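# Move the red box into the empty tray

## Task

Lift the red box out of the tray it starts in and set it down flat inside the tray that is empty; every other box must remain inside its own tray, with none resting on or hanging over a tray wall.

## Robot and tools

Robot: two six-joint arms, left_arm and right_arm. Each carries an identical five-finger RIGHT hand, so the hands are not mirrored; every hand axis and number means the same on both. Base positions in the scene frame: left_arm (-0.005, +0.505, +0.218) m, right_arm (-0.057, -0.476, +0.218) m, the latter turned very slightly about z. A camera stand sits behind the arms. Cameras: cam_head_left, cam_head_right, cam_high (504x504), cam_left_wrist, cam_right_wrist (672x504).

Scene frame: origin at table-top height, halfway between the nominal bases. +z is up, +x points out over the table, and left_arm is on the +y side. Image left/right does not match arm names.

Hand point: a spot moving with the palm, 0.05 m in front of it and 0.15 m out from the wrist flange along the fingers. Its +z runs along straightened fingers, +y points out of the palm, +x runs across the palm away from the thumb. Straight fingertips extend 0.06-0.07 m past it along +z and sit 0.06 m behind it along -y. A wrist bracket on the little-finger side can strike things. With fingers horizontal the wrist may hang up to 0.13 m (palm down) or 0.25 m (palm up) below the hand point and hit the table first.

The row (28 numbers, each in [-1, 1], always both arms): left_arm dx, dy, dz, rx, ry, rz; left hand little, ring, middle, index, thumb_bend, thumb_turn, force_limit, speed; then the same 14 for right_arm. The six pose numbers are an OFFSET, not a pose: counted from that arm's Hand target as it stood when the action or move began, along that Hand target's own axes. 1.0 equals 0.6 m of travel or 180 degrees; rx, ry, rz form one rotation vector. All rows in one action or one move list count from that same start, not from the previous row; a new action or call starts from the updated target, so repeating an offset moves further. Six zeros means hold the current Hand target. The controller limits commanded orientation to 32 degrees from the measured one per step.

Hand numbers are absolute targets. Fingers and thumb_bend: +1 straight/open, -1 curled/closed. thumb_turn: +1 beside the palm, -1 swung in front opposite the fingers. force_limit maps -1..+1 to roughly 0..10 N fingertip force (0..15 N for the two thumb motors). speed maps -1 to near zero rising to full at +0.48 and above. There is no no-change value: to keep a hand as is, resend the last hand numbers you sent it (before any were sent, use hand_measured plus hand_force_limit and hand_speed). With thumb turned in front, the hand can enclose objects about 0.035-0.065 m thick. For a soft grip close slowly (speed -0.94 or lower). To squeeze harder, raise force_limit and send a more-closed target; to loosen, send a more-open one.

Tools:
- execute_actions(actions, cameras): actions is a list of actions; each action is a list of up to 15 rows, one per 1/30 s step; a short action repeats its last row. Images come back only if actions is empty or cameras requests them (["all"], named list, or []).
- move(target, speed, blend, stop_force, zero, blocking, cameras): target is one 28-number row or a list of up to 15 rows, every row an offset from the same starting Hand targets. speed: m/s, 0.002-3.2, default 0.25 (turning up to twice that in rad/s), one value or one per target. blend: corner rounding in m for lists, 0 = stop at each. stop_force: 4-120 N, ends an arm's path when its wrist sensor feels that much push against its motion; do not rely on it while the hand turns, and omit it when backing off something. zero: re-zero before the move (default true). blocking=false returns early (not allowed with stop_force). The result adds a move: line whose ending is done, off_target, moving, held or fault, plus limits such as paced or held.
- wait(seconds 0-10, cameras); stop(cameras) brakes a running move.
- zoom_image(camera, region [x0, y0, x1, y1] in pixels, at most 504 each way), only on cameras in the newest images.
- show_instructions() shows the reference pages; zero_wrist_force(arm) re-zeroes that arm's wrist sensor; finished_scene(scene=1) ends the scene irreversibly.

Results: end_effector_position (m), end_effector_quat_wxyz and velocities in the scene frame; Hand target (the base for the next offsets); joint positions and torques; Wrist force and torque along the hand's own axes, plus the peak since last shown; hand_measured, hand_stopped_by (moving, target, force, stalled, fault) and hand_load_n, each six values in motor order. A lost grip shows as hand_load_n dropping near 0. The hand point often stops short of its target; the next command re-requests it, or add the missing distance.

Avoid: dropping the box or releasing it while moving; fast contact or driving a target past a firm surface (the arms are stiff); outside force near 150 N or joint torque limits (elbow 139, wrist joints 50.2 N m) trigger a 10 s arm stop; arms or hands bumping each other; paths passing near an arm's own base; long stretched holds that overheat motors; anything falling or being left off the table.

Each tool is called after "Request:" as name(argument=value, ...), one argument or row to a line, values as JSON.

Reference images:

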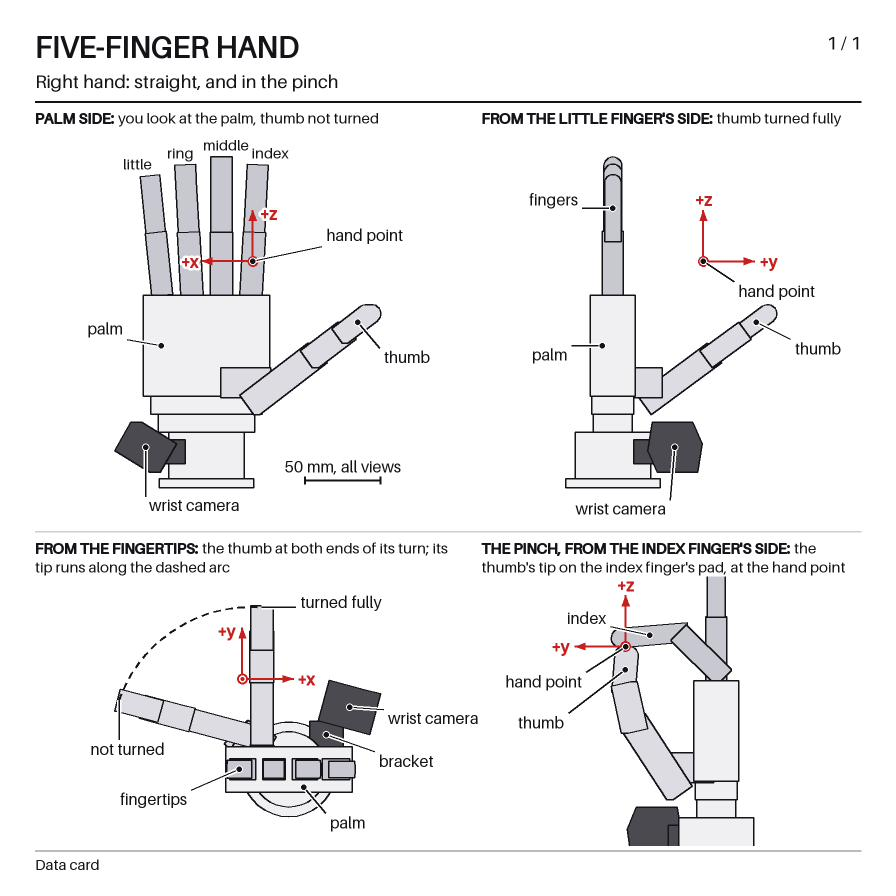

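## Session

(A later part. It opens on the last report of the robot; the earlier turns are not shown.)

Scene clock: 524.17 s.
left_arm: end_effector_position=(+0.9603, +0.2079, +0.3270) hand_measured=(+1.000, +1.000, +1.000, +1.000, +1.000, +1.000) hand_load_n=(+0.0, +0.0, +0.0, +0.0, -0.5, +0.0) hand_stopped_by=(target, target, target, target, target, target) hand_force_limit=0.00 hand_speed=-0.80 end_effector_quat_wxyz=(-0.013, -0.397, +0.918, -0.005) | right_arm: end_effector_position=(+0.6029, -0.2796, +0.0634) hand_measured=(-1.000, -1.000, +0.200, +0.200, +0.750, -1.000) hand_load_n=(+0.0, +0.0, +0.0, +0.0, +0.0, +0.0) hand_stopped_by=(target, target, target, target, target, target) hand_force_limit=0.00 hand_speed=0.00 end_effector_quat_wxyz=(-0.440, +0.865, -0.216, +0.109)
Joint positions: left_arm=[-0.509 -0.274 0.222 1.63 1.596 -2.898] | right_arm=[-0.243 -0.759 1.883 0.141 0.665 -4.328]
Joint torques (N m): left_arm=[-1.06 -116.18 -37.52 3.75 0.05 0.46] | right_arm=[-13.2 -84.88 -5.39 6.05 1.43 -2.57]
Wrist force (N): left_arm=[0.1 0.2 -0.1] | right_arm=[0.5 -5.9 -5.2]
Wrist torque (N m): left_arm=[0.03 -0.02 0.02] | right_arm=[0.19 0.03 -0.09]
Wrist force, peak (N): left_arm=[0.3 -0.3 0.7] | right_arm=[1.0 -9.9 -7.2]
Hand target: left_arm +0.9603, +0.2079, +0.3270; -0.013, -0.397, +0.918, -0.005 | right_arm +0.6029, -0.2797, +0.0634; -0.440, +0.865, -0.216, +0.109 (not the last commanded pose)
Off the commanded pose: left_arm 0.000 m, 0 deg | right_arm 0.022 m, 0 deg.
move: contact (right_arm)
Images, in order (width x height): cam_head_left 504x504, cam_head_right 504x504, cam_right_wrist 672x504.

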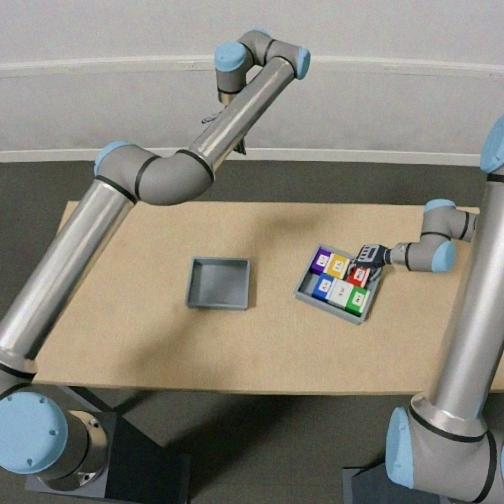

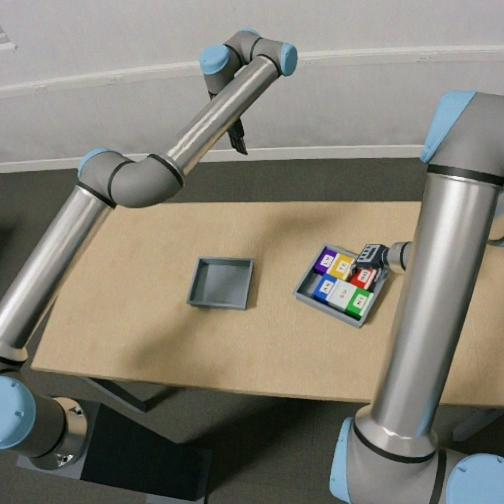

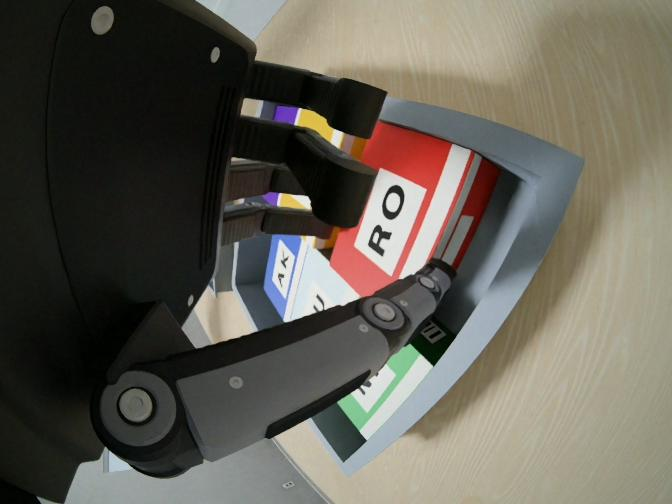

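Request:
wait(
  seconds=0,
  cameras=["cam_high","cam_head_right","cam_right_wrist","cam_left_wrist"],
)

Request:
zoom_image(
  camera="cam_high",
  region=[180, 215, 250, 285],
)

Request:
zoom_image(
  camera="cam_head_right",
  region=[345, 250, 385, 290],
)

Request:
zoom_image(
  camera="cam_right_wrist",
  region=[220, 150, 400, 290],
)

Scene clock: 549.97 s.
left_arm: end_effector_position=(+0.9603, +0.2079, +0.3270) hand_measured=(+1.000, +1.000, +1.000, +1.000, +1.000, +1.000) hand_load_n=(+0.0, +0.0, +0.0, +0.0, +0.0, +0.0) hand_stopped_by=(target, target, target, target, target, target) hand_force_limit=0.00 hand_speed=-0.80 end_effector_quat_wxyz=(-0.013, -0.397, +0.918, -0.005) | right_arm: end_effector_position=(+0.6029, -0.2797, +0.0634) hand_measured=(-1.000, -1.000, +0.200, +0.200, +0.750, -1.000) hand_load_n=(+0.0, +0.0, +0.5, +0.0, +0.0, +0.0) hand_stopped_by=(target, target, target, target, target, target) hand_force_limit=0.00 hand_speed=0.00 end_effector_quat_wxyz=(-0.440, +0.865, -0.216, +0.109)
Joint positions: left_arm=[-0.509 -0.274 0.222 1.63 1.596 -2.898] | right_arm=[-0.243 -0.759 1.883 0.141 0.665 -4.328]
Joint torques (N m): left_arm=[-1.76 -115.74 -38.26 3.61 -0.04 0.47] | right_arm=[-13.93 -85.8 -5.92 5.74 1.57 -2.48]
Wrist force (N): left_arm=[-0.1 0.2 0.3] | right_arm=[0.8 -5.9 -5.3]
Wrist torque (N m): left_arm=[0.01 0.02 0.00] | right_arm=[0.20 -0.03 -0.07]
Wrist force, peak (N): left_arm=[0.5 0.2 0.6] | right_arm=[1.0 -6.1 -5.4]
Hand target: left_arm +0.9603, +0.2079, +0.3270; -0.013, -0.397, +0.918, -0.005 | right_arm +0.6029, -0.2797, +0.0634; -0.440, +0.865, -0.216, +0.109 (not the last commanded pose)
Off the commanded pose: left_arm 0.000 m, 0 deg | right_arm 0.022 m, 0 deg.
Images, in order (width x height): cam_head_right 504x504, cam_high 504x504, cam_left_wrist 672x504, cam_right_wrist 672x504.

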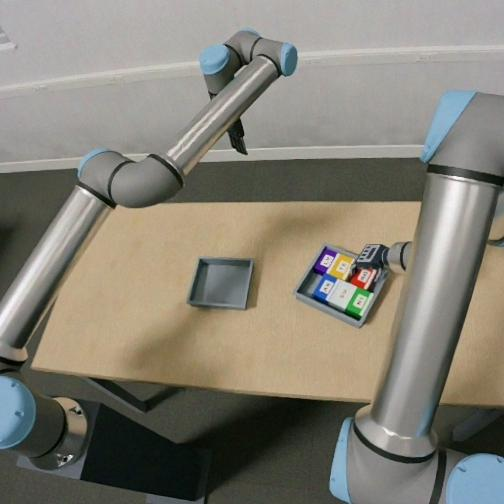

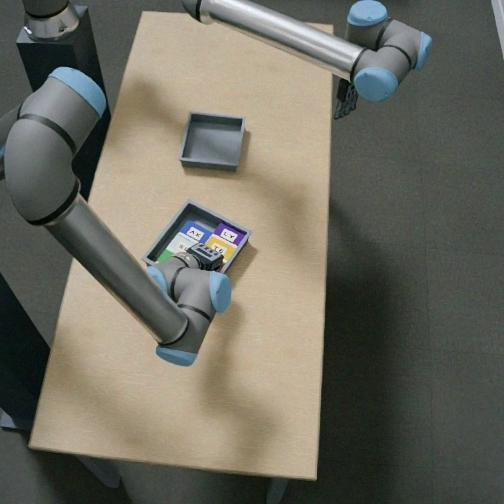

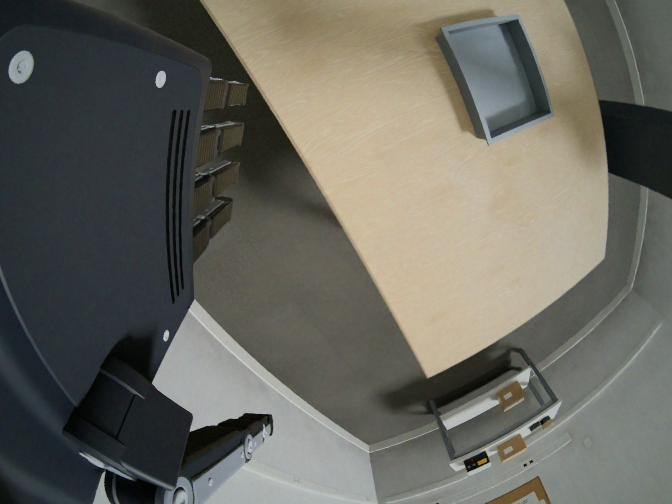

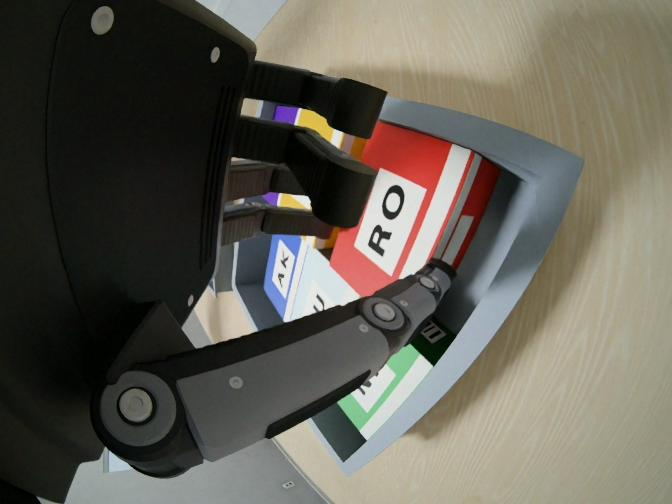

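Scaled by 7.200 from the camera's 504x504 image, which has a finer 720x720 frame.

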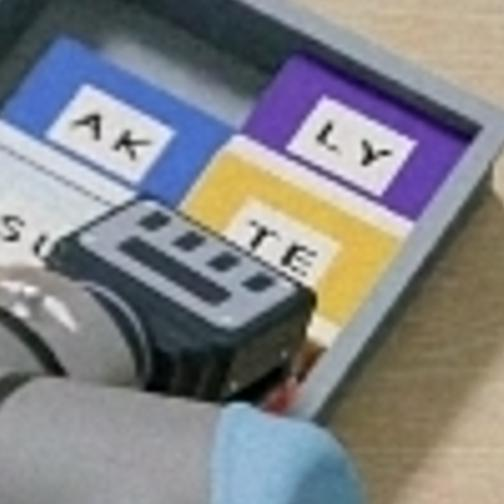

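Scaled by 12.600 from the camera's 504x504 image, which has a finer 720x720 frame.

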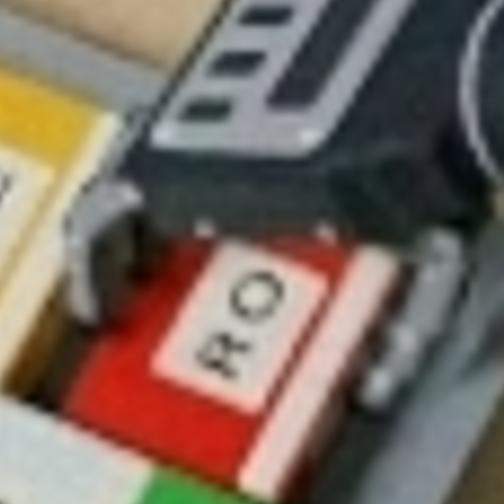

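Scaled by 2.800 from the camera's 672x504 image, which has a finer 960x720 frame.

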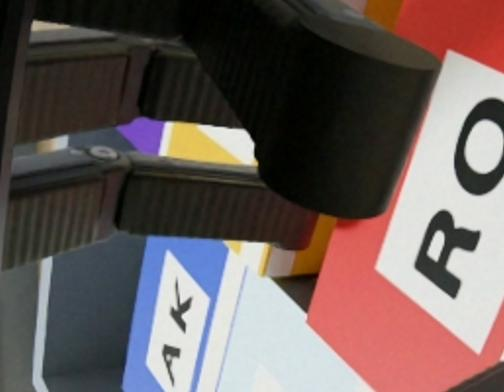

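Request:
move(
  target=[0,0,0,0,0,0,1,1,1,1,1,1,0,-0.8,0,-0.0108,-0.0079,0,0,0,-1,-1,-1,0.2,0.75,-1,0,0],
  speed=0.03,
  cameras=["cam_right_wrist"],
)

Request:
move(
  target=[0,0,0,0,0,0,1,1,1,1,1,1,0,-0.8,0,0.0351,0.0256,0,0,0,-1,-1,-1,0.2,0.75,-1,0,0],
  speed=0.012,
  stop_force=5,
  cameras=["cam_head_left","cam_head_right","cam_right_wrist"],
)

Request:
zoom_image(
  camera="cam_head_left",
  region=[340, 255, 380, 295],
)

Scene clock: 562.30 s.
left_arm: end_effector_position=(+0.9603, +0.2079, +0.3270) hand_measured=(+1.000, +1.000, +1.000, +1.000, +1.000, +1.000) hand_load_n=(+0.0, +0.0, +0.0, +0.0, +0.0, +0.0) hand_stopped_by=(target, target, target, target, target, target) hand_force_limit=0.00 hand_speed=-0.80 end_effector_quat_wxyz=(-0.013, -0.397, +0.918, -0.005) | right_arm: end_effector_position=(+0.6029, -0.2797, +0.0715) hand_measured=(-1.000, -1.000, -1.000, +0.200, +0.750, -1.000) hand_load_n=(+0.5, +0.0, +0.0, +0.0, +0.0, +0.0) hand_stopped_by=(target, target, target, target, target, target) hand_force_limit=0.00 hand_speed=0.00 end_effector_quat_wxyz=(-0.440, +0.865, -0.216, +0.109)
Joint positions: left_arm=[-0.509 -0.274 0.222 1.63 1.596 -2.898] | right_arm=[-0.243 -0.772 1.885 0.151 0.665 -4.328]
Joint torques (N m): left_arm=[-0.98 -117.16 -37.73 3.73 0.04 0.36] | right_arm=[-14.76 -63.57 -9.89 1.8 -1.02 -3.25]
Wrist force (N): left_arm=[-0.1 0.2 0.3] | right_arm=[1.7 -0.6 -2.1]
Wrist torque (N m): left_arm=[0.00 0.01 0.01] | right_arm=[0.08 -0.15 0.09]
Wrist force, peak (N): left_arm=[0.8 -0.9 1.1] | right_arm=[0.8 -6.4 -5.5]
Hand target: left_arm +0.9603, +0.2079, +0.3270; -0.013, -0.397, +0.918, -0.005 | right_arm +0.6029, -0.2797, +0.0714; -0.440, +0.865, -0.216, +0.109
Off the commanded pose: left_arm 0.000 m, 0 deg | right_arm 0.000 m, 0 deg.
move: done
Images, in order (width x height): cam_right_wrist 672x504.

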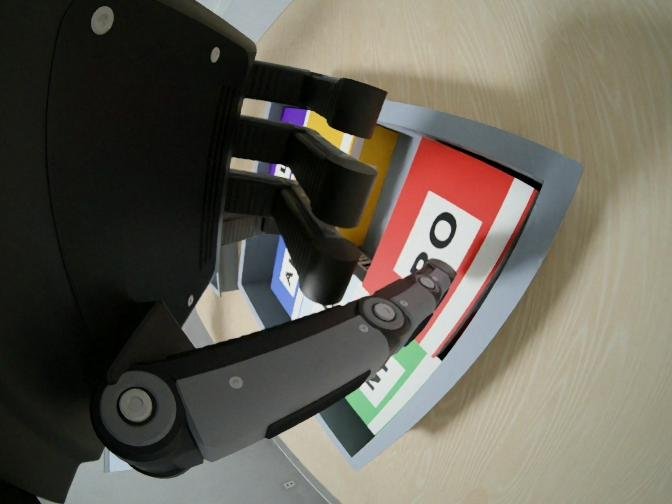

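Scene clock: 564.40 s.
left_arm: end_effector_position=(+0.9603, +0.2079, +0.3270) hand_measured=(+1.000, +1.000, +1.000, +1.000, +1.000, +1.000) hand_load_n=(+0.0, +0.0, +0.0, +0.0, +0.0, +0.0) hand_stopped_by=(target, target, target, target, target, target) hand_force_limit=0.00 hand_speed=-0.80 end_effector_quat_wxyz=(-0.013, -0.397, +0.918, -0.005) | right_arm: end_effector_position=(+0.6029, -0.2797, +0.0592) hand_measured=(-1.000, -1.000, -1.000, +0.200, +0.750, -1.000) hand_load_n=(+0.0, +0.0, +0.0, +0.0, -0.5, +0.0) hand_stopped_by=(target, target, target, target, target, target) hand_force_limit=0.00 hand_speed=0.00 end_effector_quat_wxyz=(-0.440, +0.865, -0.216, +0.109)
Joint positions: left_arm=[-0.509 -0.274 0.222 1.63 1.596 -2.898] | right_arm=[-0.243 -0.753 1.882 0.135 0.665 -4.328]
Joint torques (N m): left_arm=[-1.22 -116.82 -37.28 3.87 -0.04 0.49] | right_arm=[-9.8 -85.96 -5.93 5.68 -2.56 -1.04]
Wrist force (N): left_arm=[-0.3 -0.4 0.7] | right_arm=[0.6 -5.9 -6.4]
Wrist torque (N m): left_arm=[-0.11 0.02 -0.03] | right_arm=[-0.28 0.01 -0.01]
Wrist force, peak (N): left_arm=[0.4 -0.4 1.1] | right_arm=[0.5 -11.3 -11.8]
Hand target: left_arm +0.9603, +0.2079, +0.3270; -0.013, -0.397, +0.918, -0.005 | right_arm +0.6029, -0.2797, +0.0592; -0.440, +0.865, -0.216, +0.109 (not the last commanded pose)
Off the commanded pose: left_arm 0.000 m, 0 deg | right_arm 0.014 m, 0 deg.
move: contact (right_arm)
Images, in order (width x height): cam_head_left 504x504, cam_head_right 504x504, cam_right_wrist 672x504.

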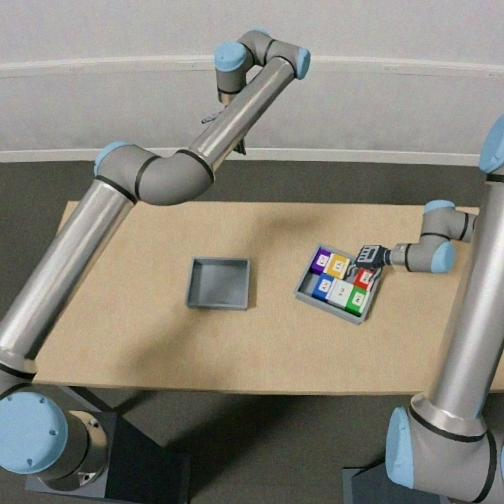

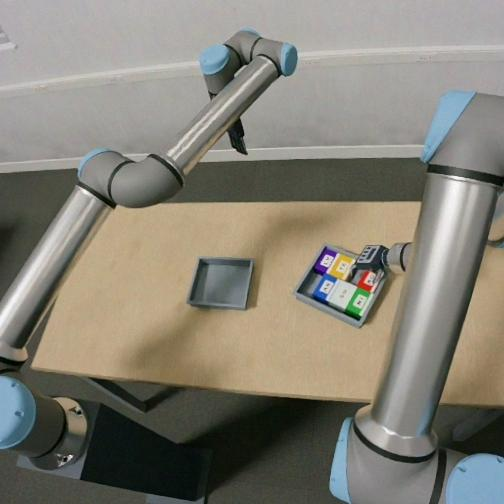

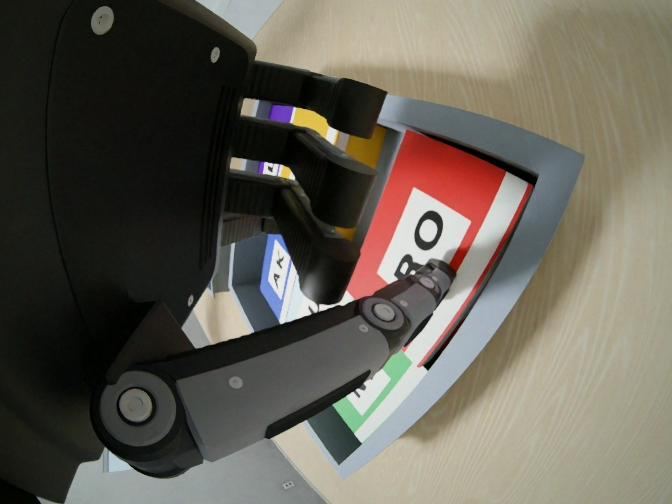

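Scaled by 12.600 from the camera's 504x504 image, which has a finer 720x720 frame.

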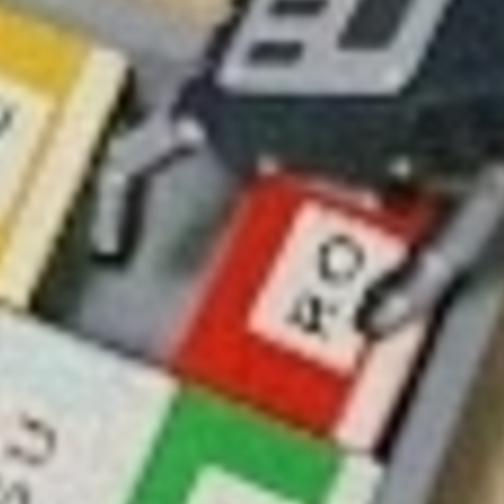

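Request:
move(
  target=[
    [0,0,0,0,0,0,1,1,1,1,1,1,0,-0.8,0,-0.0405,-0.0295,0,0,0,-1,-1,-1,0.2,0.75,-1,0,0],
    [0,0,0,0,0,0,1,1,1,1,1,1,0,-0.8,0,0.0136,-0.1038,0,0,0,-1,-1,0,0,1,1,0,0],
    [0,0,0,0,0,0,1,1,1,1,1,1,0,-0.8,0,0.0446,-0.0812,0,0,0,-1,-1,0,0,1,1,0,0],
  ],
  speed=[0.08,0.12,0.05],
)

Request:
move(
  target=[0,0,0,0,0,0,1,1,1,1,1,1,0,-0.8,0,0.0203,0.0148,0,0,0,-1,-1,0,0,1,1,0,0],
  speed=0.008,
  stop_force=6,
)

Request:
move(
  target=[
    [0,0,0,0,0,0,1,1,1,1,1,1,0,-0.8,0,0.0059,-0.0081,0,0,0,-1,-1,0,0,1,1,0,0],
    [0,0,0,0,0,0,1,1,1,1,1,1,0,-0.8,0,-0.0177,0.0243,0,0,0,-1,-1,0,0,1,1,0,0],
    [0,0,0,0,0,0,1,1,1,1,1,1,0,-0.8,0,-0.0987,-0.0347,0,0,0,-1,-1,0,0,1,1,0,0],
  ],
  speed=[0.03,0.04,0.1],
  cameras=["cam_head_left","cam_head_right","cam_right_wrist"],
)

Request:
zoom_image(
  camera="cam_head_left",
  region=[325, 240, 395, 310],
)

Scene clock: 601.83 s.
left_arm: end_effector_position=(+0.9603, +0.2079, +0.3270) hand_measured=(+1.000, +1.000, +1.000, +1.000, +1.000, +1.000) hand_load_n=(+0.0, +0.0, +0.0, +0.0, +0.0, +0.0) hand_stopped_by=(target, target, target, target, target, target) hand_force_limit=0.00 hand_speed=-0.80 end_effector_quat_wxyz=(-0.013, -0.397, +0.918, -0.005) | right_arm: end_effector_position=(+0.5772, -0.3284, +0.0661) hand_measured=(-1.000, -1.000, +0.000, +0.000, +1.000, +1.000) hand_load_n=(+0.0, +0.0, +0.0, +0.0, +0.0, +0.0) hand_stopped_by=(target, target, target, target, target, target) hand_force_limit=0.00 hand_speed=0.00 end_effector_quat_wxyz=(-0.440, +0.865, -0.216, +0.109)
Joint positions: left_arm=[-0.509 -0.274 0.222 1.63 1.596 -2.898] | right_arm=[-0.339 -0.758 1.927 0.216 0.642 -4.482]
Joint torques (N m): left_arm=[0.02 -116.15 -37.13 3.78 -0.17 0.45] | right_arm=[4.04 -87.7 -12.95 6.9 0.51 0.96]
Wrist force (N): left_arm=[-0.4 -0.5 0.1] | right_arm=[1.2 -0.4 -1.5]
Wrist torque (N m): left_arm=[-0.09 0.06 -0.04] | right_arm=[0.08 -0.08 0.04]
Wrist force, peak (N): left_arm=[-0.1 -0.2 0.9] | right_arm=[0.7 -5.8 -6.8]
Hand target: left_arm +0.9603, +0.2079, +0.3270; -0.013, -0.397, +0.918, -0.005 | right_arm +0.5771, -0.3284, +0.0662; -0.440, +0.865, -0.216, +0.109
Off the commanded pose: left_arm 0.000 m, 0 deg | right_arm 0.000 m, 0 deg.
move: done

Scene clock: 603.40 s.
left_arm: end_effector_position=(+0.9603, +0.2079, +0.3270) hand_measured=(+1.000, +1.000, +1.000, +1.000, +1.000, +1.000) hand_load_n=(+0.0, +0.0, +0.0, +0.0, +0.0, +0.0) hand_stopped_by=(target, target, target, target, target, target) hand_force_limit=0.00 hand_speed=-0.80 end_effector_quat_wxyz=(-0.013, -0.397, +0.918, -0.005) | right_arm: end_effector_position=(+0.5771, -0.3284, +0.0622) hand_measured=(-1.000, -1.000, +0.000, +0.000, +1.000, +1.000) hand_load_n=(+0.0, +0.0, -0.5, +0.0, +0.0, -0.5) hand_stopped_by=(target, target, target, target, target, target) hand_force_limit=0.00 hand_speed=0.00 end_effector_quat_wxyz=(-0.440, +0.865, -0.216, +0.109)
Joint positions: left_arm=[-0.509 -0.274 0.222 1.63 1.596 -2.898] | right_arm=[-0.339 -0.752 1.926 0.212 0.642 -4.482]
Joint torques (N m): left_arm=[-2.18 -114.81 -37.08 3.81 -0.14 0.42] | right_arm=[11.88 -82.91 -3.72 5.95 0.64 1.69]
Wrist force (N): left_arm=[0.0 0.0 0.1] | right_arm=[0.0 -6.3 -5.0]
Wrist torque (N m): left_arm=[-0.01 -0.01 0.01] | right_arm=[0.20 0.07 -0.11]
Wrist force, peak (N): left_arm=[0.5 -0.4 0.6] | right_arm=[1.2 -10.9 -7.4]
Hand target: left_arm +0.9603, +0.2079, +0.3270; -0.013, -0.397, +0.918, -0.005 | right_arm +0.5771, -0.3284, +0.0622; -0.440, +0.865, -0.216, +0.109 (not the last commanded pose)
Off the commanded pose: left_arm 0.000 m, 0 deg | right_arm 0.011 m, 0 deg.
move: contact (right_arm)

Scene clock: 605.70 s.
left_arm: end_effector_position=(+0.9603, +0.2079, +0.3270) hand_measured=(+1.000, +1.000, +1.000, +1.000, +1.000, +1.000) hand_load_n=(+0.0, +0.0, +0.0, +0.0, +0.0, +0.0) hand_stopped_by=(target, target, target, target, target, target) hand_force_limit=0.00 hand_speed=-0.80 end_effector_quat_wxyz=(-0.013, -0.397, +0.918, -0.005) | right_arm: end_effector_position=(+0.5855, -0.3125, +0.1224) hand_measured=(-1.000, -1.000, +0.000, +0.000, +1.000, +1.000) hand_load_n=(+0.5, +0.0, +0.0, +0.0, +0.0, -0.5) hand_stopped_by=(target, target, target, target, target, target) hand_force_limit=0.00 hand_speed=0.00 end_effector_quat_wxyz=(-0.440, +0.865, -0.216, +0.109)
Joint positions: left_arm=[-0.509 -0.274 0.222 1.63 1.596 -2.898] | right_arm=[-0.307 -0.849 1.926 0.267 0.648 -4.43]
Joint torques (N m): left_arm=[-2.11 -114.26 -37.59 3.81 -0.18 0.43] | right_arm=[-14.25 -55.57 -17.9 -0.52 -4.24 -3.07]
Wrist force (N): left_arm=[0.1 -0.1 0.0] | right_arm=[-0.3 -1.1 -1.1]
Wrist torque (N m): left_arm=[-0.01 -0.02 0.02] | right_arm=[-0.06 0.13 0.11]
Wrist force, peak (N): left_arm=[0.0 -0.9 0.3] | right_arm=[0.4 -22.9 -6.9]
Hand target: left_arm +0.9603, +0.2079, +0.3270; -0.013, -0.397, +0.918, -0.005 | right_arm +0.5856, -0.3125, +0.1224; -0.440, +0.865, -0.216, +0.109
Off the commanded pose: left_arm 0.000 m, 0 deg | right_arm 0.000 m, 0 deg.
move: done
Images, in order (width x height): cam_head_left 504x504, cam_head_right 504x504, cam_right_wrist 672x504.

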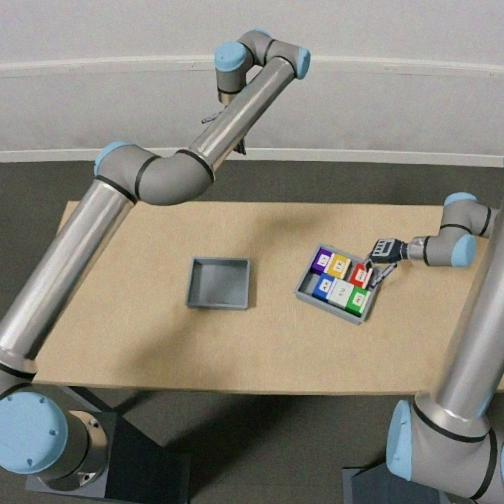

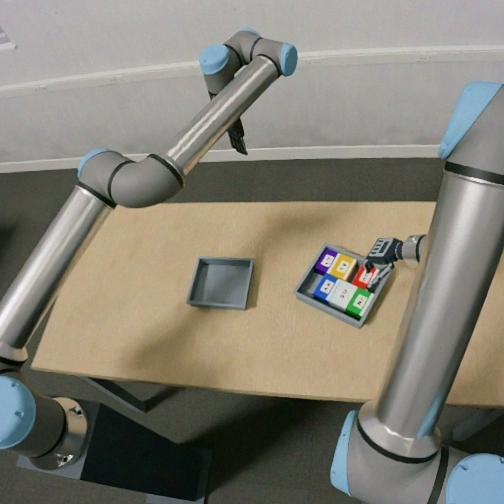

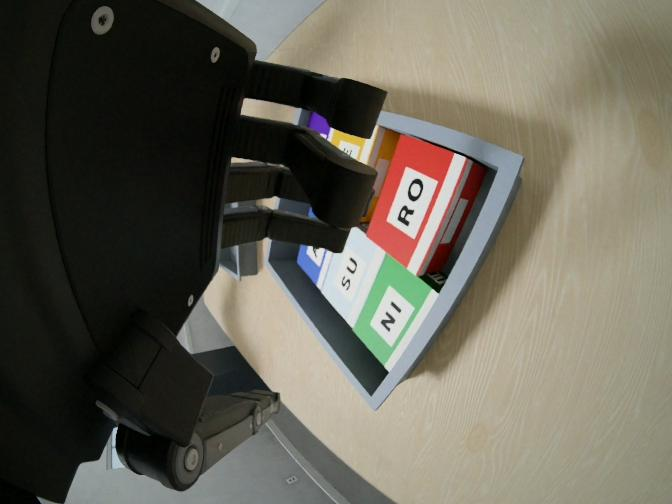

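Scaled by 7.200 from the camera's 504x504 image, which has a finer 720x720 frame.

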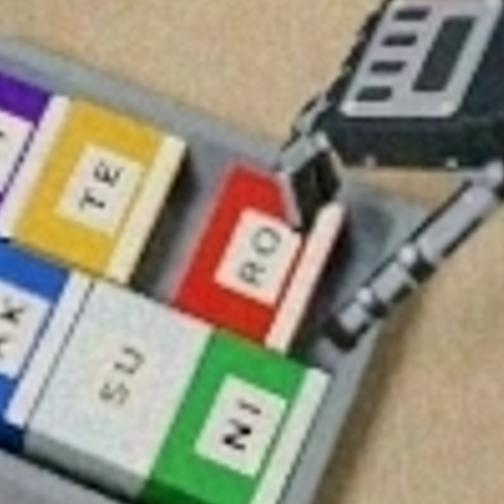

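Request:
move(
  target=[0,0,0,0,0,0,1,1,1,1,1,1,0,-0.8,0.0163,0.018,0.0815,0,0,0,1,1,0.3,0.2,0.75,-1,0,0],
  speed=0.06,
  cameras=["cam_head_left","cam_head_right","cam_right_wrist","cam_high"],
)

Request:
zoom_image(
  camera="cam_head_left",
  region=[340, 255, 380, 295],
)

Request:
zoom_image(
  camera="cam_right_wrist",
  region=[210, 50, 550, 350],
)

Request:
zoom_image(
  camera="cam_high",
  region=[180, 215, 250, 285],
)

Scene clock: 637.47 s.
left_arm: end_effector_position=(+0.9603, +0.2079, +0.3270) hand_measured=(+1.000, +1.000, +1.000, +1.000, +1.000, +1.000) hand_load_n=(+0.0, +0.0, +0.0, +0.0, +0.0, +0.0) hand_stopped_by=(target, target, target, target, target, target) hand_force_limit=0.00 hand_speed=-0.80 end_effector_quat_wxyz=(-0.013, -0.397, +0.918, -0.005) | right_arm: end_effector_position=(+0.6098, -0.2877, +0.0848) hand_measured=(+1.000, +1.000, +0.300, +0.200, +0.750, -1.000) hand_load_n=(+0.0, +0.0, +0.0, +0.0, +0.0, +0.0) hand_stopped_by=(target, target, target, target, target, target) hand_force_limit=0.00 hand_speed=0.00 end_effector_quat_wxyz=(-0.440, +0.865, -0.216, +0.109)
Joint positions: left_arm=[-0.509 -0.274 0.222 1.63 1.596 -2.898] | right_arm=[-0.253 -0.784 1.872 0.188 0.662 -4.344]
Joint torques (N m): left_arm=[-0.96 -115.88 -37.5 3.77 -0.16 0.44] | right_arm=[-13.34 -88.52 -7.59 6.4 -3.16 -3.2]
Wrist force (N): left_arm=[0.3 -0.2 0.3] | right_arm=[0.1 -1.3 -1.3]
Wrist torque (N m): left_arm=[-0.05 -0.05 0.02] | right_arm=[-0.09 0.07 0.06]
Wrist force, peak (N): left_arm=[-0.1 -1.0 0.0] | right_arm=[-0.4 -1.4 -1.9]
Hand target: left_arm +0.9603, +0.2079, +0.3270; -0.013, -0.397, +0.918, -0.005 | right_arm +0.6098, -0.2878, +0.0848; -0.440, +0.865, -0.216, +0.109
Off the commanded pose: left_arm 0.000 m, 0 deg | right_arm 0.000 m, 0 deg.
move: done
Images, in order (width x height): cam_head_left 504x504, cam_head_right 504x504, cam_high 504x504, cam_right_wrist 672x504.

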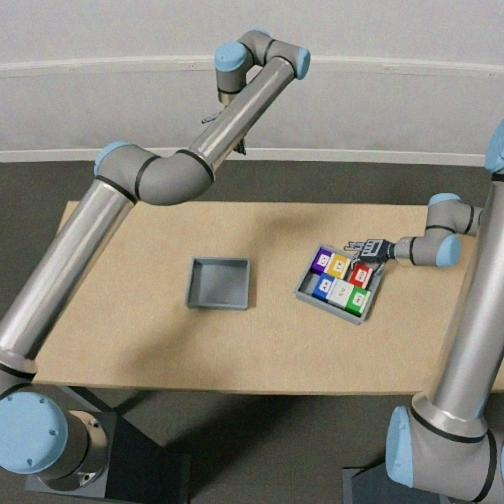

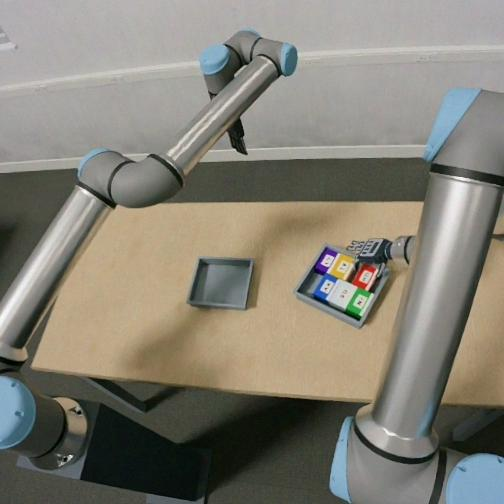

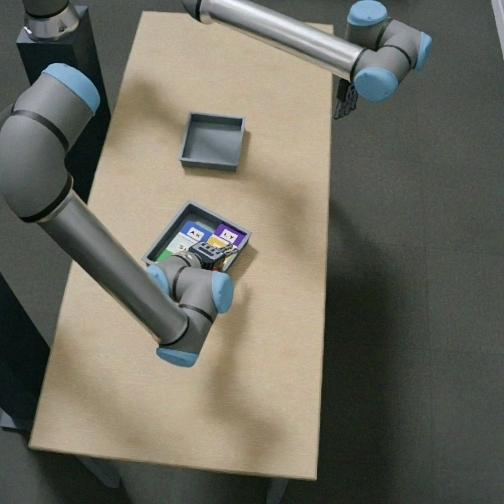

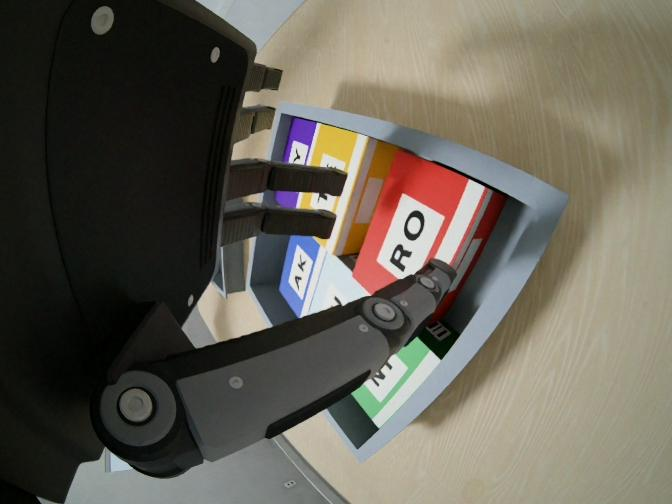

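Scaled by 12.600 from the camera's 504x504 image, which has a finer 720x720 frame.

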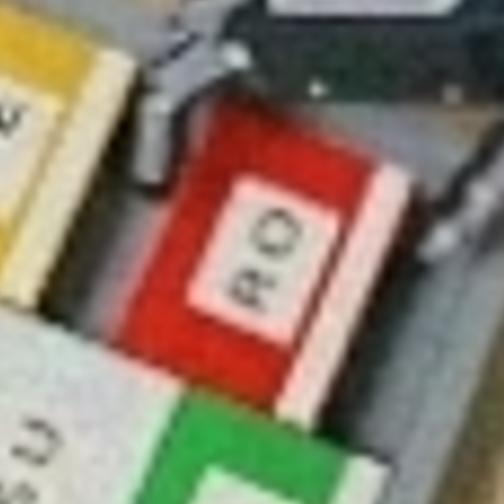

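Scaled by 1.482 from the camera's 672x504 image, which has a finer 960x720 frame.

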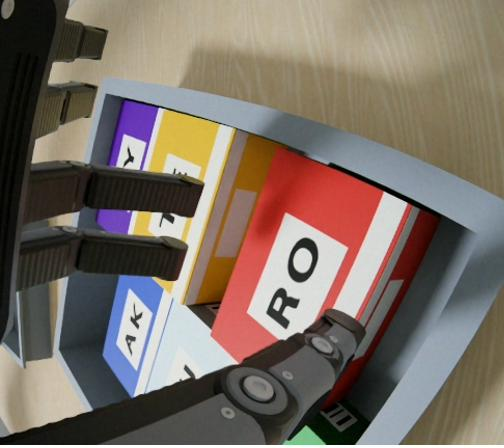

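Scaled by 7.200 from the camera's 504x504 image, which has a finer 720x720 frame.

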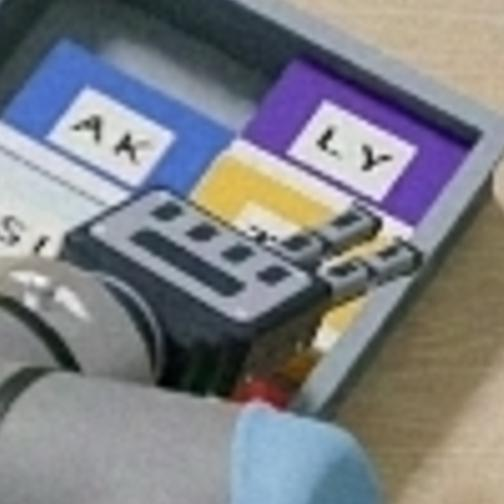

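Request:
move(
  target=[0,0,0,0,0,0,1,1,1,1,1,1,0,-0.8,0,0.053,0.0407,0,0,0,1,1,0.25,0.2,0.75,-1,0,0],
  speed=0.02,
  stop_force=5,
  cameras=["cam_head_left","cam_head_right","cam_right_wrist","cam_high"],
)

Request:
zoom_image(
  camera="cam_head_left",
  region=[340, 255, 380, 295],
)

Request:
zoom_image(
  camera="cam_right_wrist",
  region=[210, 50, 550, 350],
)

Scene clock: 659.63 s.
left_arm: end_effector_position=(+0.9603, +0.2079, +0.3270) hand_measured=(+1.000, +1.000, +1.000, +1.000, +1.000, +1.000) hand_load_n=(+0.0, +0.0, +0.0, +0.0, +0.0, +0.0) hand_stopped_by=(target, target, target, target, target, target) hand_force_limit=0.00 hand_speed=-0.80 end_effector_quat_wxyz=(-0.013, -0.397, +0.918, -0.005) | right_arm: end_effector_position=(+0.6102, -0.2869, +0.0448) hand_measured=(+1.000, +1.000, +0.250, +0.200, +0.750, -1.000) hand_load_n=(+0.0, +0.0, +0.0, +0.0, +0.0, +0.0) hand_stopped_by=(target, target, target, target, target, target) hand_force_limit=0.00 hand_speed=0.00 end_effector_quat_wxyz=(-0.440, +0.865, -0.216, +0.109)
Joint positions: left_arm=[-0.509 -0.274 0.222 1.63 1.596 -2.898] | right_arm=[-0.252 -0.723 1.861 0.137 0.663 -4.342]
Joint torques (N m): left_arm=[-0.91 -116.15 -36.89 3.83 -0.14 0.36] | right_arm=[15.13 -90.74 -8.61 6.4 0.7 1.25]
Wrist force (N): left_arm=[-0.1 -0.5 0.2] | right_arm=[0.0 -1.3 -1.3]
Wrist torque (N m): left_arm=[-0.08 0.00 -0.01] | right_arm=[-0.09 0.09 -0.06]
Wrist force, peak (N): left_arm=[0.0 -0.1 0.9] | right_arm=[-0.2 -2.7 -1.2]
Hand target: left_arm +0.9603, +0.2079, +0.3270; -0.013, -0.397, +0.918, -0.005 | right_arm +0.6102, -0.2869, +0.0448; -0.440, +0.865, -0.216, +0.109
Off the commanded pose: left_arm 0.000 m, 0 deg | right_arm 0.000 m, 0 deg.
move: done
Images, in order (width x height): cam_head_left 504x504, cam_head_right 504x504, cam_high 504x504, cam_right_wrist 672x504.

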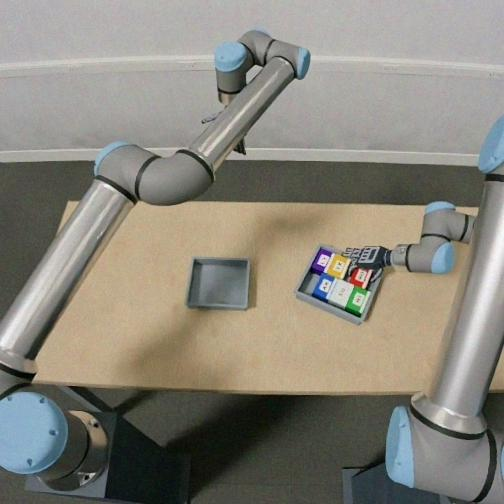

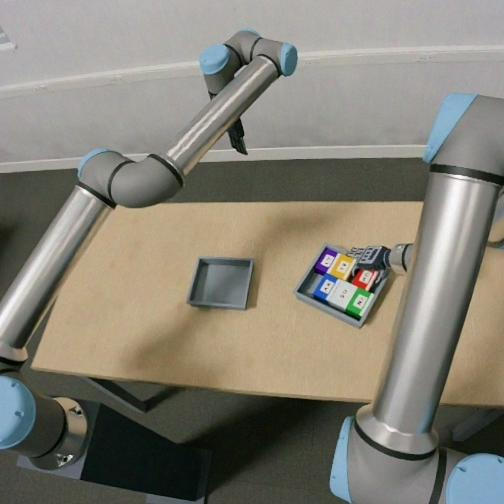

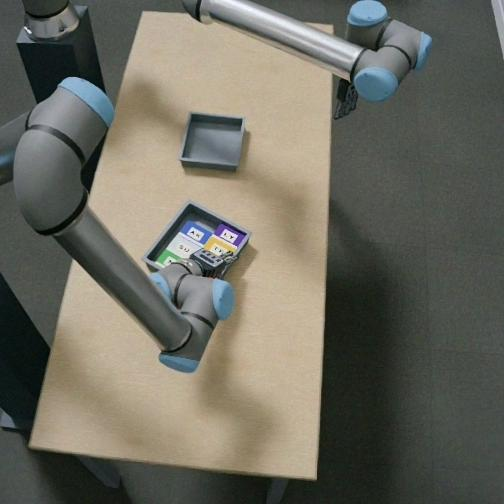

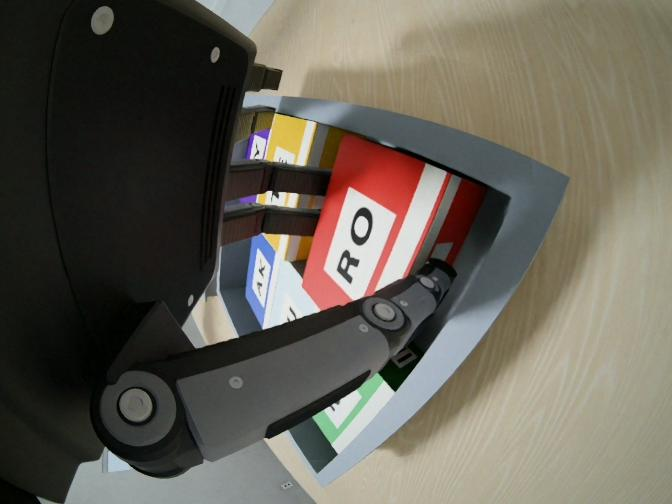

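Scaled by 12.600 from the camera's 504x504 image, which has a finer 720x720 frame.

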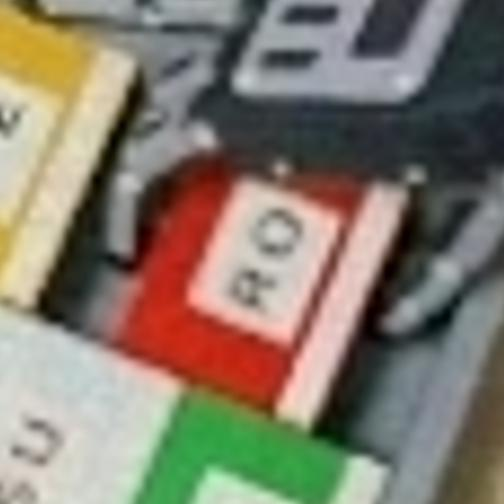

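Scaled by 1.482 from the camera's 672x504 image, which has a finer 960x720 frame.

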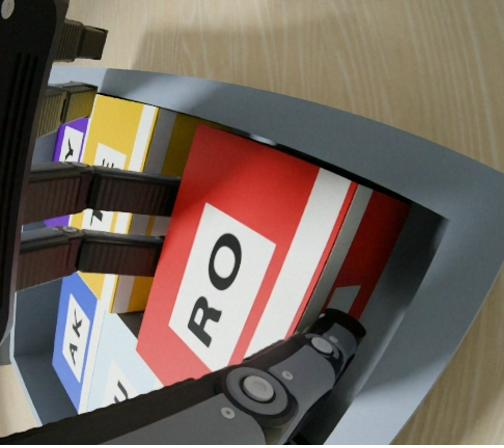

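Request:
move(
  target=[0,0,0,0,0,0,1,1,1,1,1,1,0,-0.8,0,0.0095,0.0069,0,0,0,1,1,0.25,0.2,0.75,-1,0,0],
  speed=0.02,
  stop_force=5,
)

Request:
move(
  target=[0,0,0,0,0,0,1,1,1,1,1,1,0,-0.8,0,0,0,0,0,0,1,1,-0.3,-0.3,0.75,-1,-0.1,-0.94],
  speed=0.02,
  cameras=["cam_head_left","cam_right_wrist","cam_high"],
)

Request:
zoom_image(
  camera="cam_head_left",
  region=[340, 255, 380, 295],
)

Request:
zoom_image(
  camera="cam_right_wrist",
  region=[210, 50, 550, 350],
)

Scene clock: 684.37 s.
left_arm: end_effector_position=(+0.9603, +0.2079, +0.3270) hand_measured=(+1.000, +1.000, +1.000, +1.000, +1.000, +1.000) hand_load_n=(+0.0, +0.0, +0.0, +0.0, +0.0, +0.0) hand_stopped_by=(target, target, target, target, target, target) hand_force_limit=0.00 hand_speed=-0.80 end_effector_quat_wxyz=(-0.013, -0.397, +0.918, -0.005) | right_arm: end_effector_position=(+0.6102, -0.2868, +0.0403) hand_measured=(+1.000, +1.000, +0.250, +0.200, +0.750, -1.000) hand_load_n=(+0.0, +0.5, +0.0, +0.0, +0.0, +0.0) hand_stopped_by=(target, target, target, target, target, target) hand_force_limit=0.00 hand_speed=0.00 end_effector_quat_wxyz=(-0.440, +0.865, -0.216, +0.109)
Joint positions: left_arm=[-0.509 -0.274 0.222 1.63 1.596 -2.898] | right_arm=[-0.252 -0.716 1.859 0.132 0.663 -4.342]
Joint torques (N m): left_arm=[-0.17 -114.62 -37.15 3.84 -0.22 0.46] | right_arm=[2.29 -86.39 -4.58 6.11 -0.92 -1.82]
Wrist force (N): left_arm=[0.3 -0.1 0.1] | right_arm=[-0.2 -5.0 -4.5]
Wrist torque (N m): left_arm=[-0.03 -0.05 0.02] | right_arm=[0.39 0.20 -0.26]
Wrist force, peak (N): left_arm=[0.4 -0.7 0.6] | right_arm=[-0.6 -7.5 -6.8]
Hand target: left_arm +0.9603, +0.2079, +0.3270; -0.013, -0.397, +0.918, -0.005 | right_arm +0.6102, -0.2868, +0.0403; -0.440, +0.865, -0.216, +0.109 (not the last commanded pose)
Off the commanded pose: left_arm 0.000 m, 0 deg | right_arm 0.003 m, 0 deg.
move: contact (right_arm)

Scene clock: 685.03 s.
left_arm: end_effector_position=(+0.9603, +0.2079, +0.3270) hand_measured=(+1.000, +1.000, +1.000, +1.000, +1.000, +1.000) hand_load_n=(+0.0, +0.0, +0.0, +0.0, +0.0, +0.0) hand_stopped_by=(target, target, target, target, target, target) hand_force_limit=0.00 hand_speed=-0.80 end_effector_quat_wxyz=(-0.013, -0.397, +0.918, -0.005) | right_arm: end_effector_position=(+0.6102, -0.2868, +0.0404) hand_measured=(+1.000, +1.000, +0.180, +0.162, +0.752, -1.000) hand_load_n=(+0.0, +0.5, +5.0, +2.5, +6.0, +0.5) hand_stopped_by=(target, target, force, force, target, target) hand_force_limit=-0.10 hand_speed=-0.94 end_effector_quat_wxyz=(-0.440, +0.865, -0.216, +0.109)
Joint positions: left_arm=[-0.509 -0.274 0.222 1.63 1.596 -2.898] | right_arm=[-0.252 -0.716 1.859 0.132 0.663 -4.342]
Joint torques (N m): left_arm=[-1.64 -114.57 -37 3.71 -0.39 0.34] | right_arm=[2.89 -84.43 -5.15 5.58 -1.01 -1.8]
Wrist force (N): left_arm=[-0.2 -0.5 0.3] | right_arm=[-0.2 -7.7 -6.1]
Wrist torque (N m): left_arm=[-0.09 0.01 -0.02] | right_arm=[0.30 0.31 -0.35]
Wrist force, peak (N): left_arm=[-0.3 -0.2 0.8] | right_arm=[-0.2 -7.7 -6.1]
Hand target: left_arm +0.9603, +0.2079, +0.3270; -0.013, -0.397, +0.918, -0.005 | right_arm +0.6102, -0.2868, +0.0403; -0.440, +0.865, -0.216, +0.109
Off the commanded pose: left_arm 0.000 m, 0 deg | right_arm 0.000 m, 0 deg.
move: done
Images, in order (width x height): cam_head_left 504x504, cam_high 504x504, cam_right_wrist 672x504.

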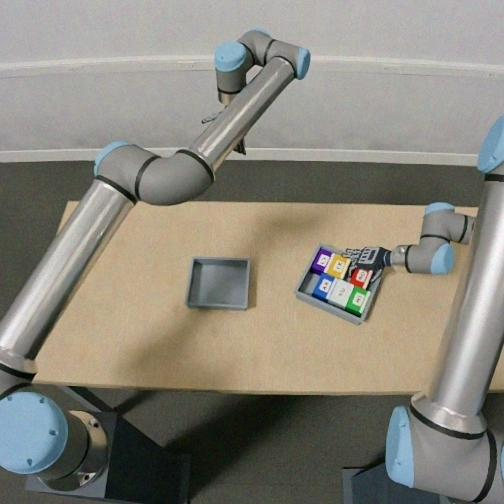

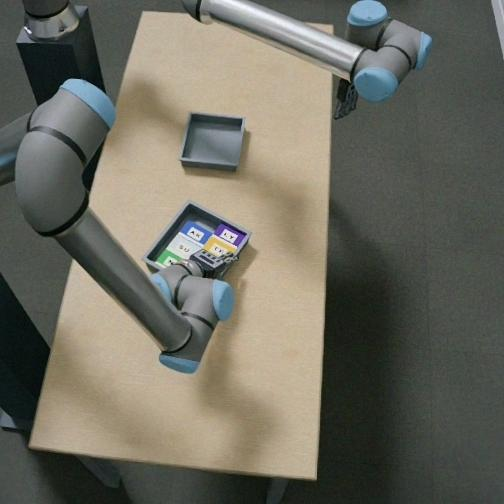

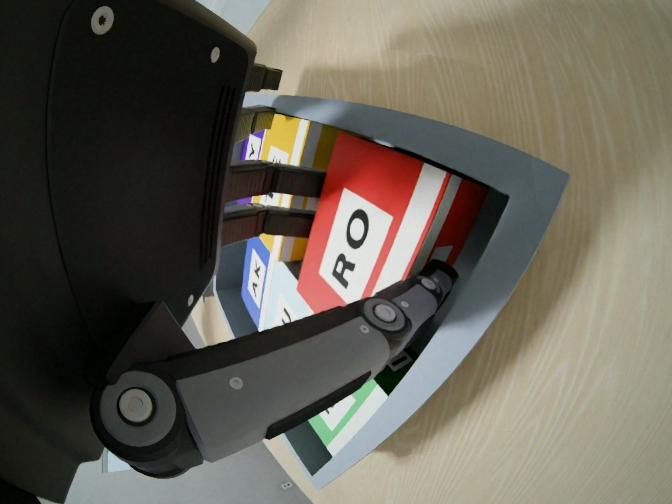

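Scaled by 12.600 from the camera's 504x504 image, which has a finer 720x720 frame.

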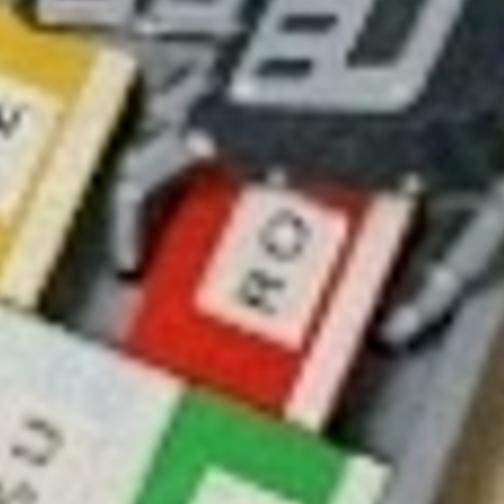

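Scaled by 1.482 from the camera's 672x504 image, which has a finer 960x720 frame.

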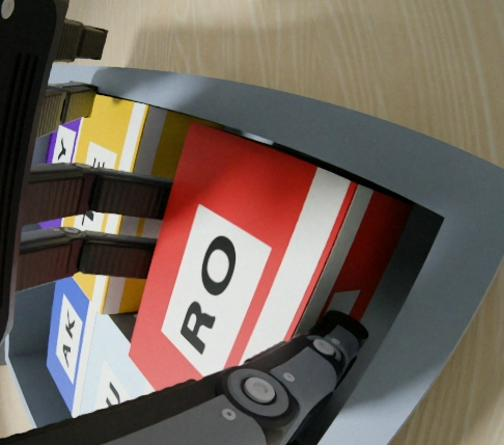

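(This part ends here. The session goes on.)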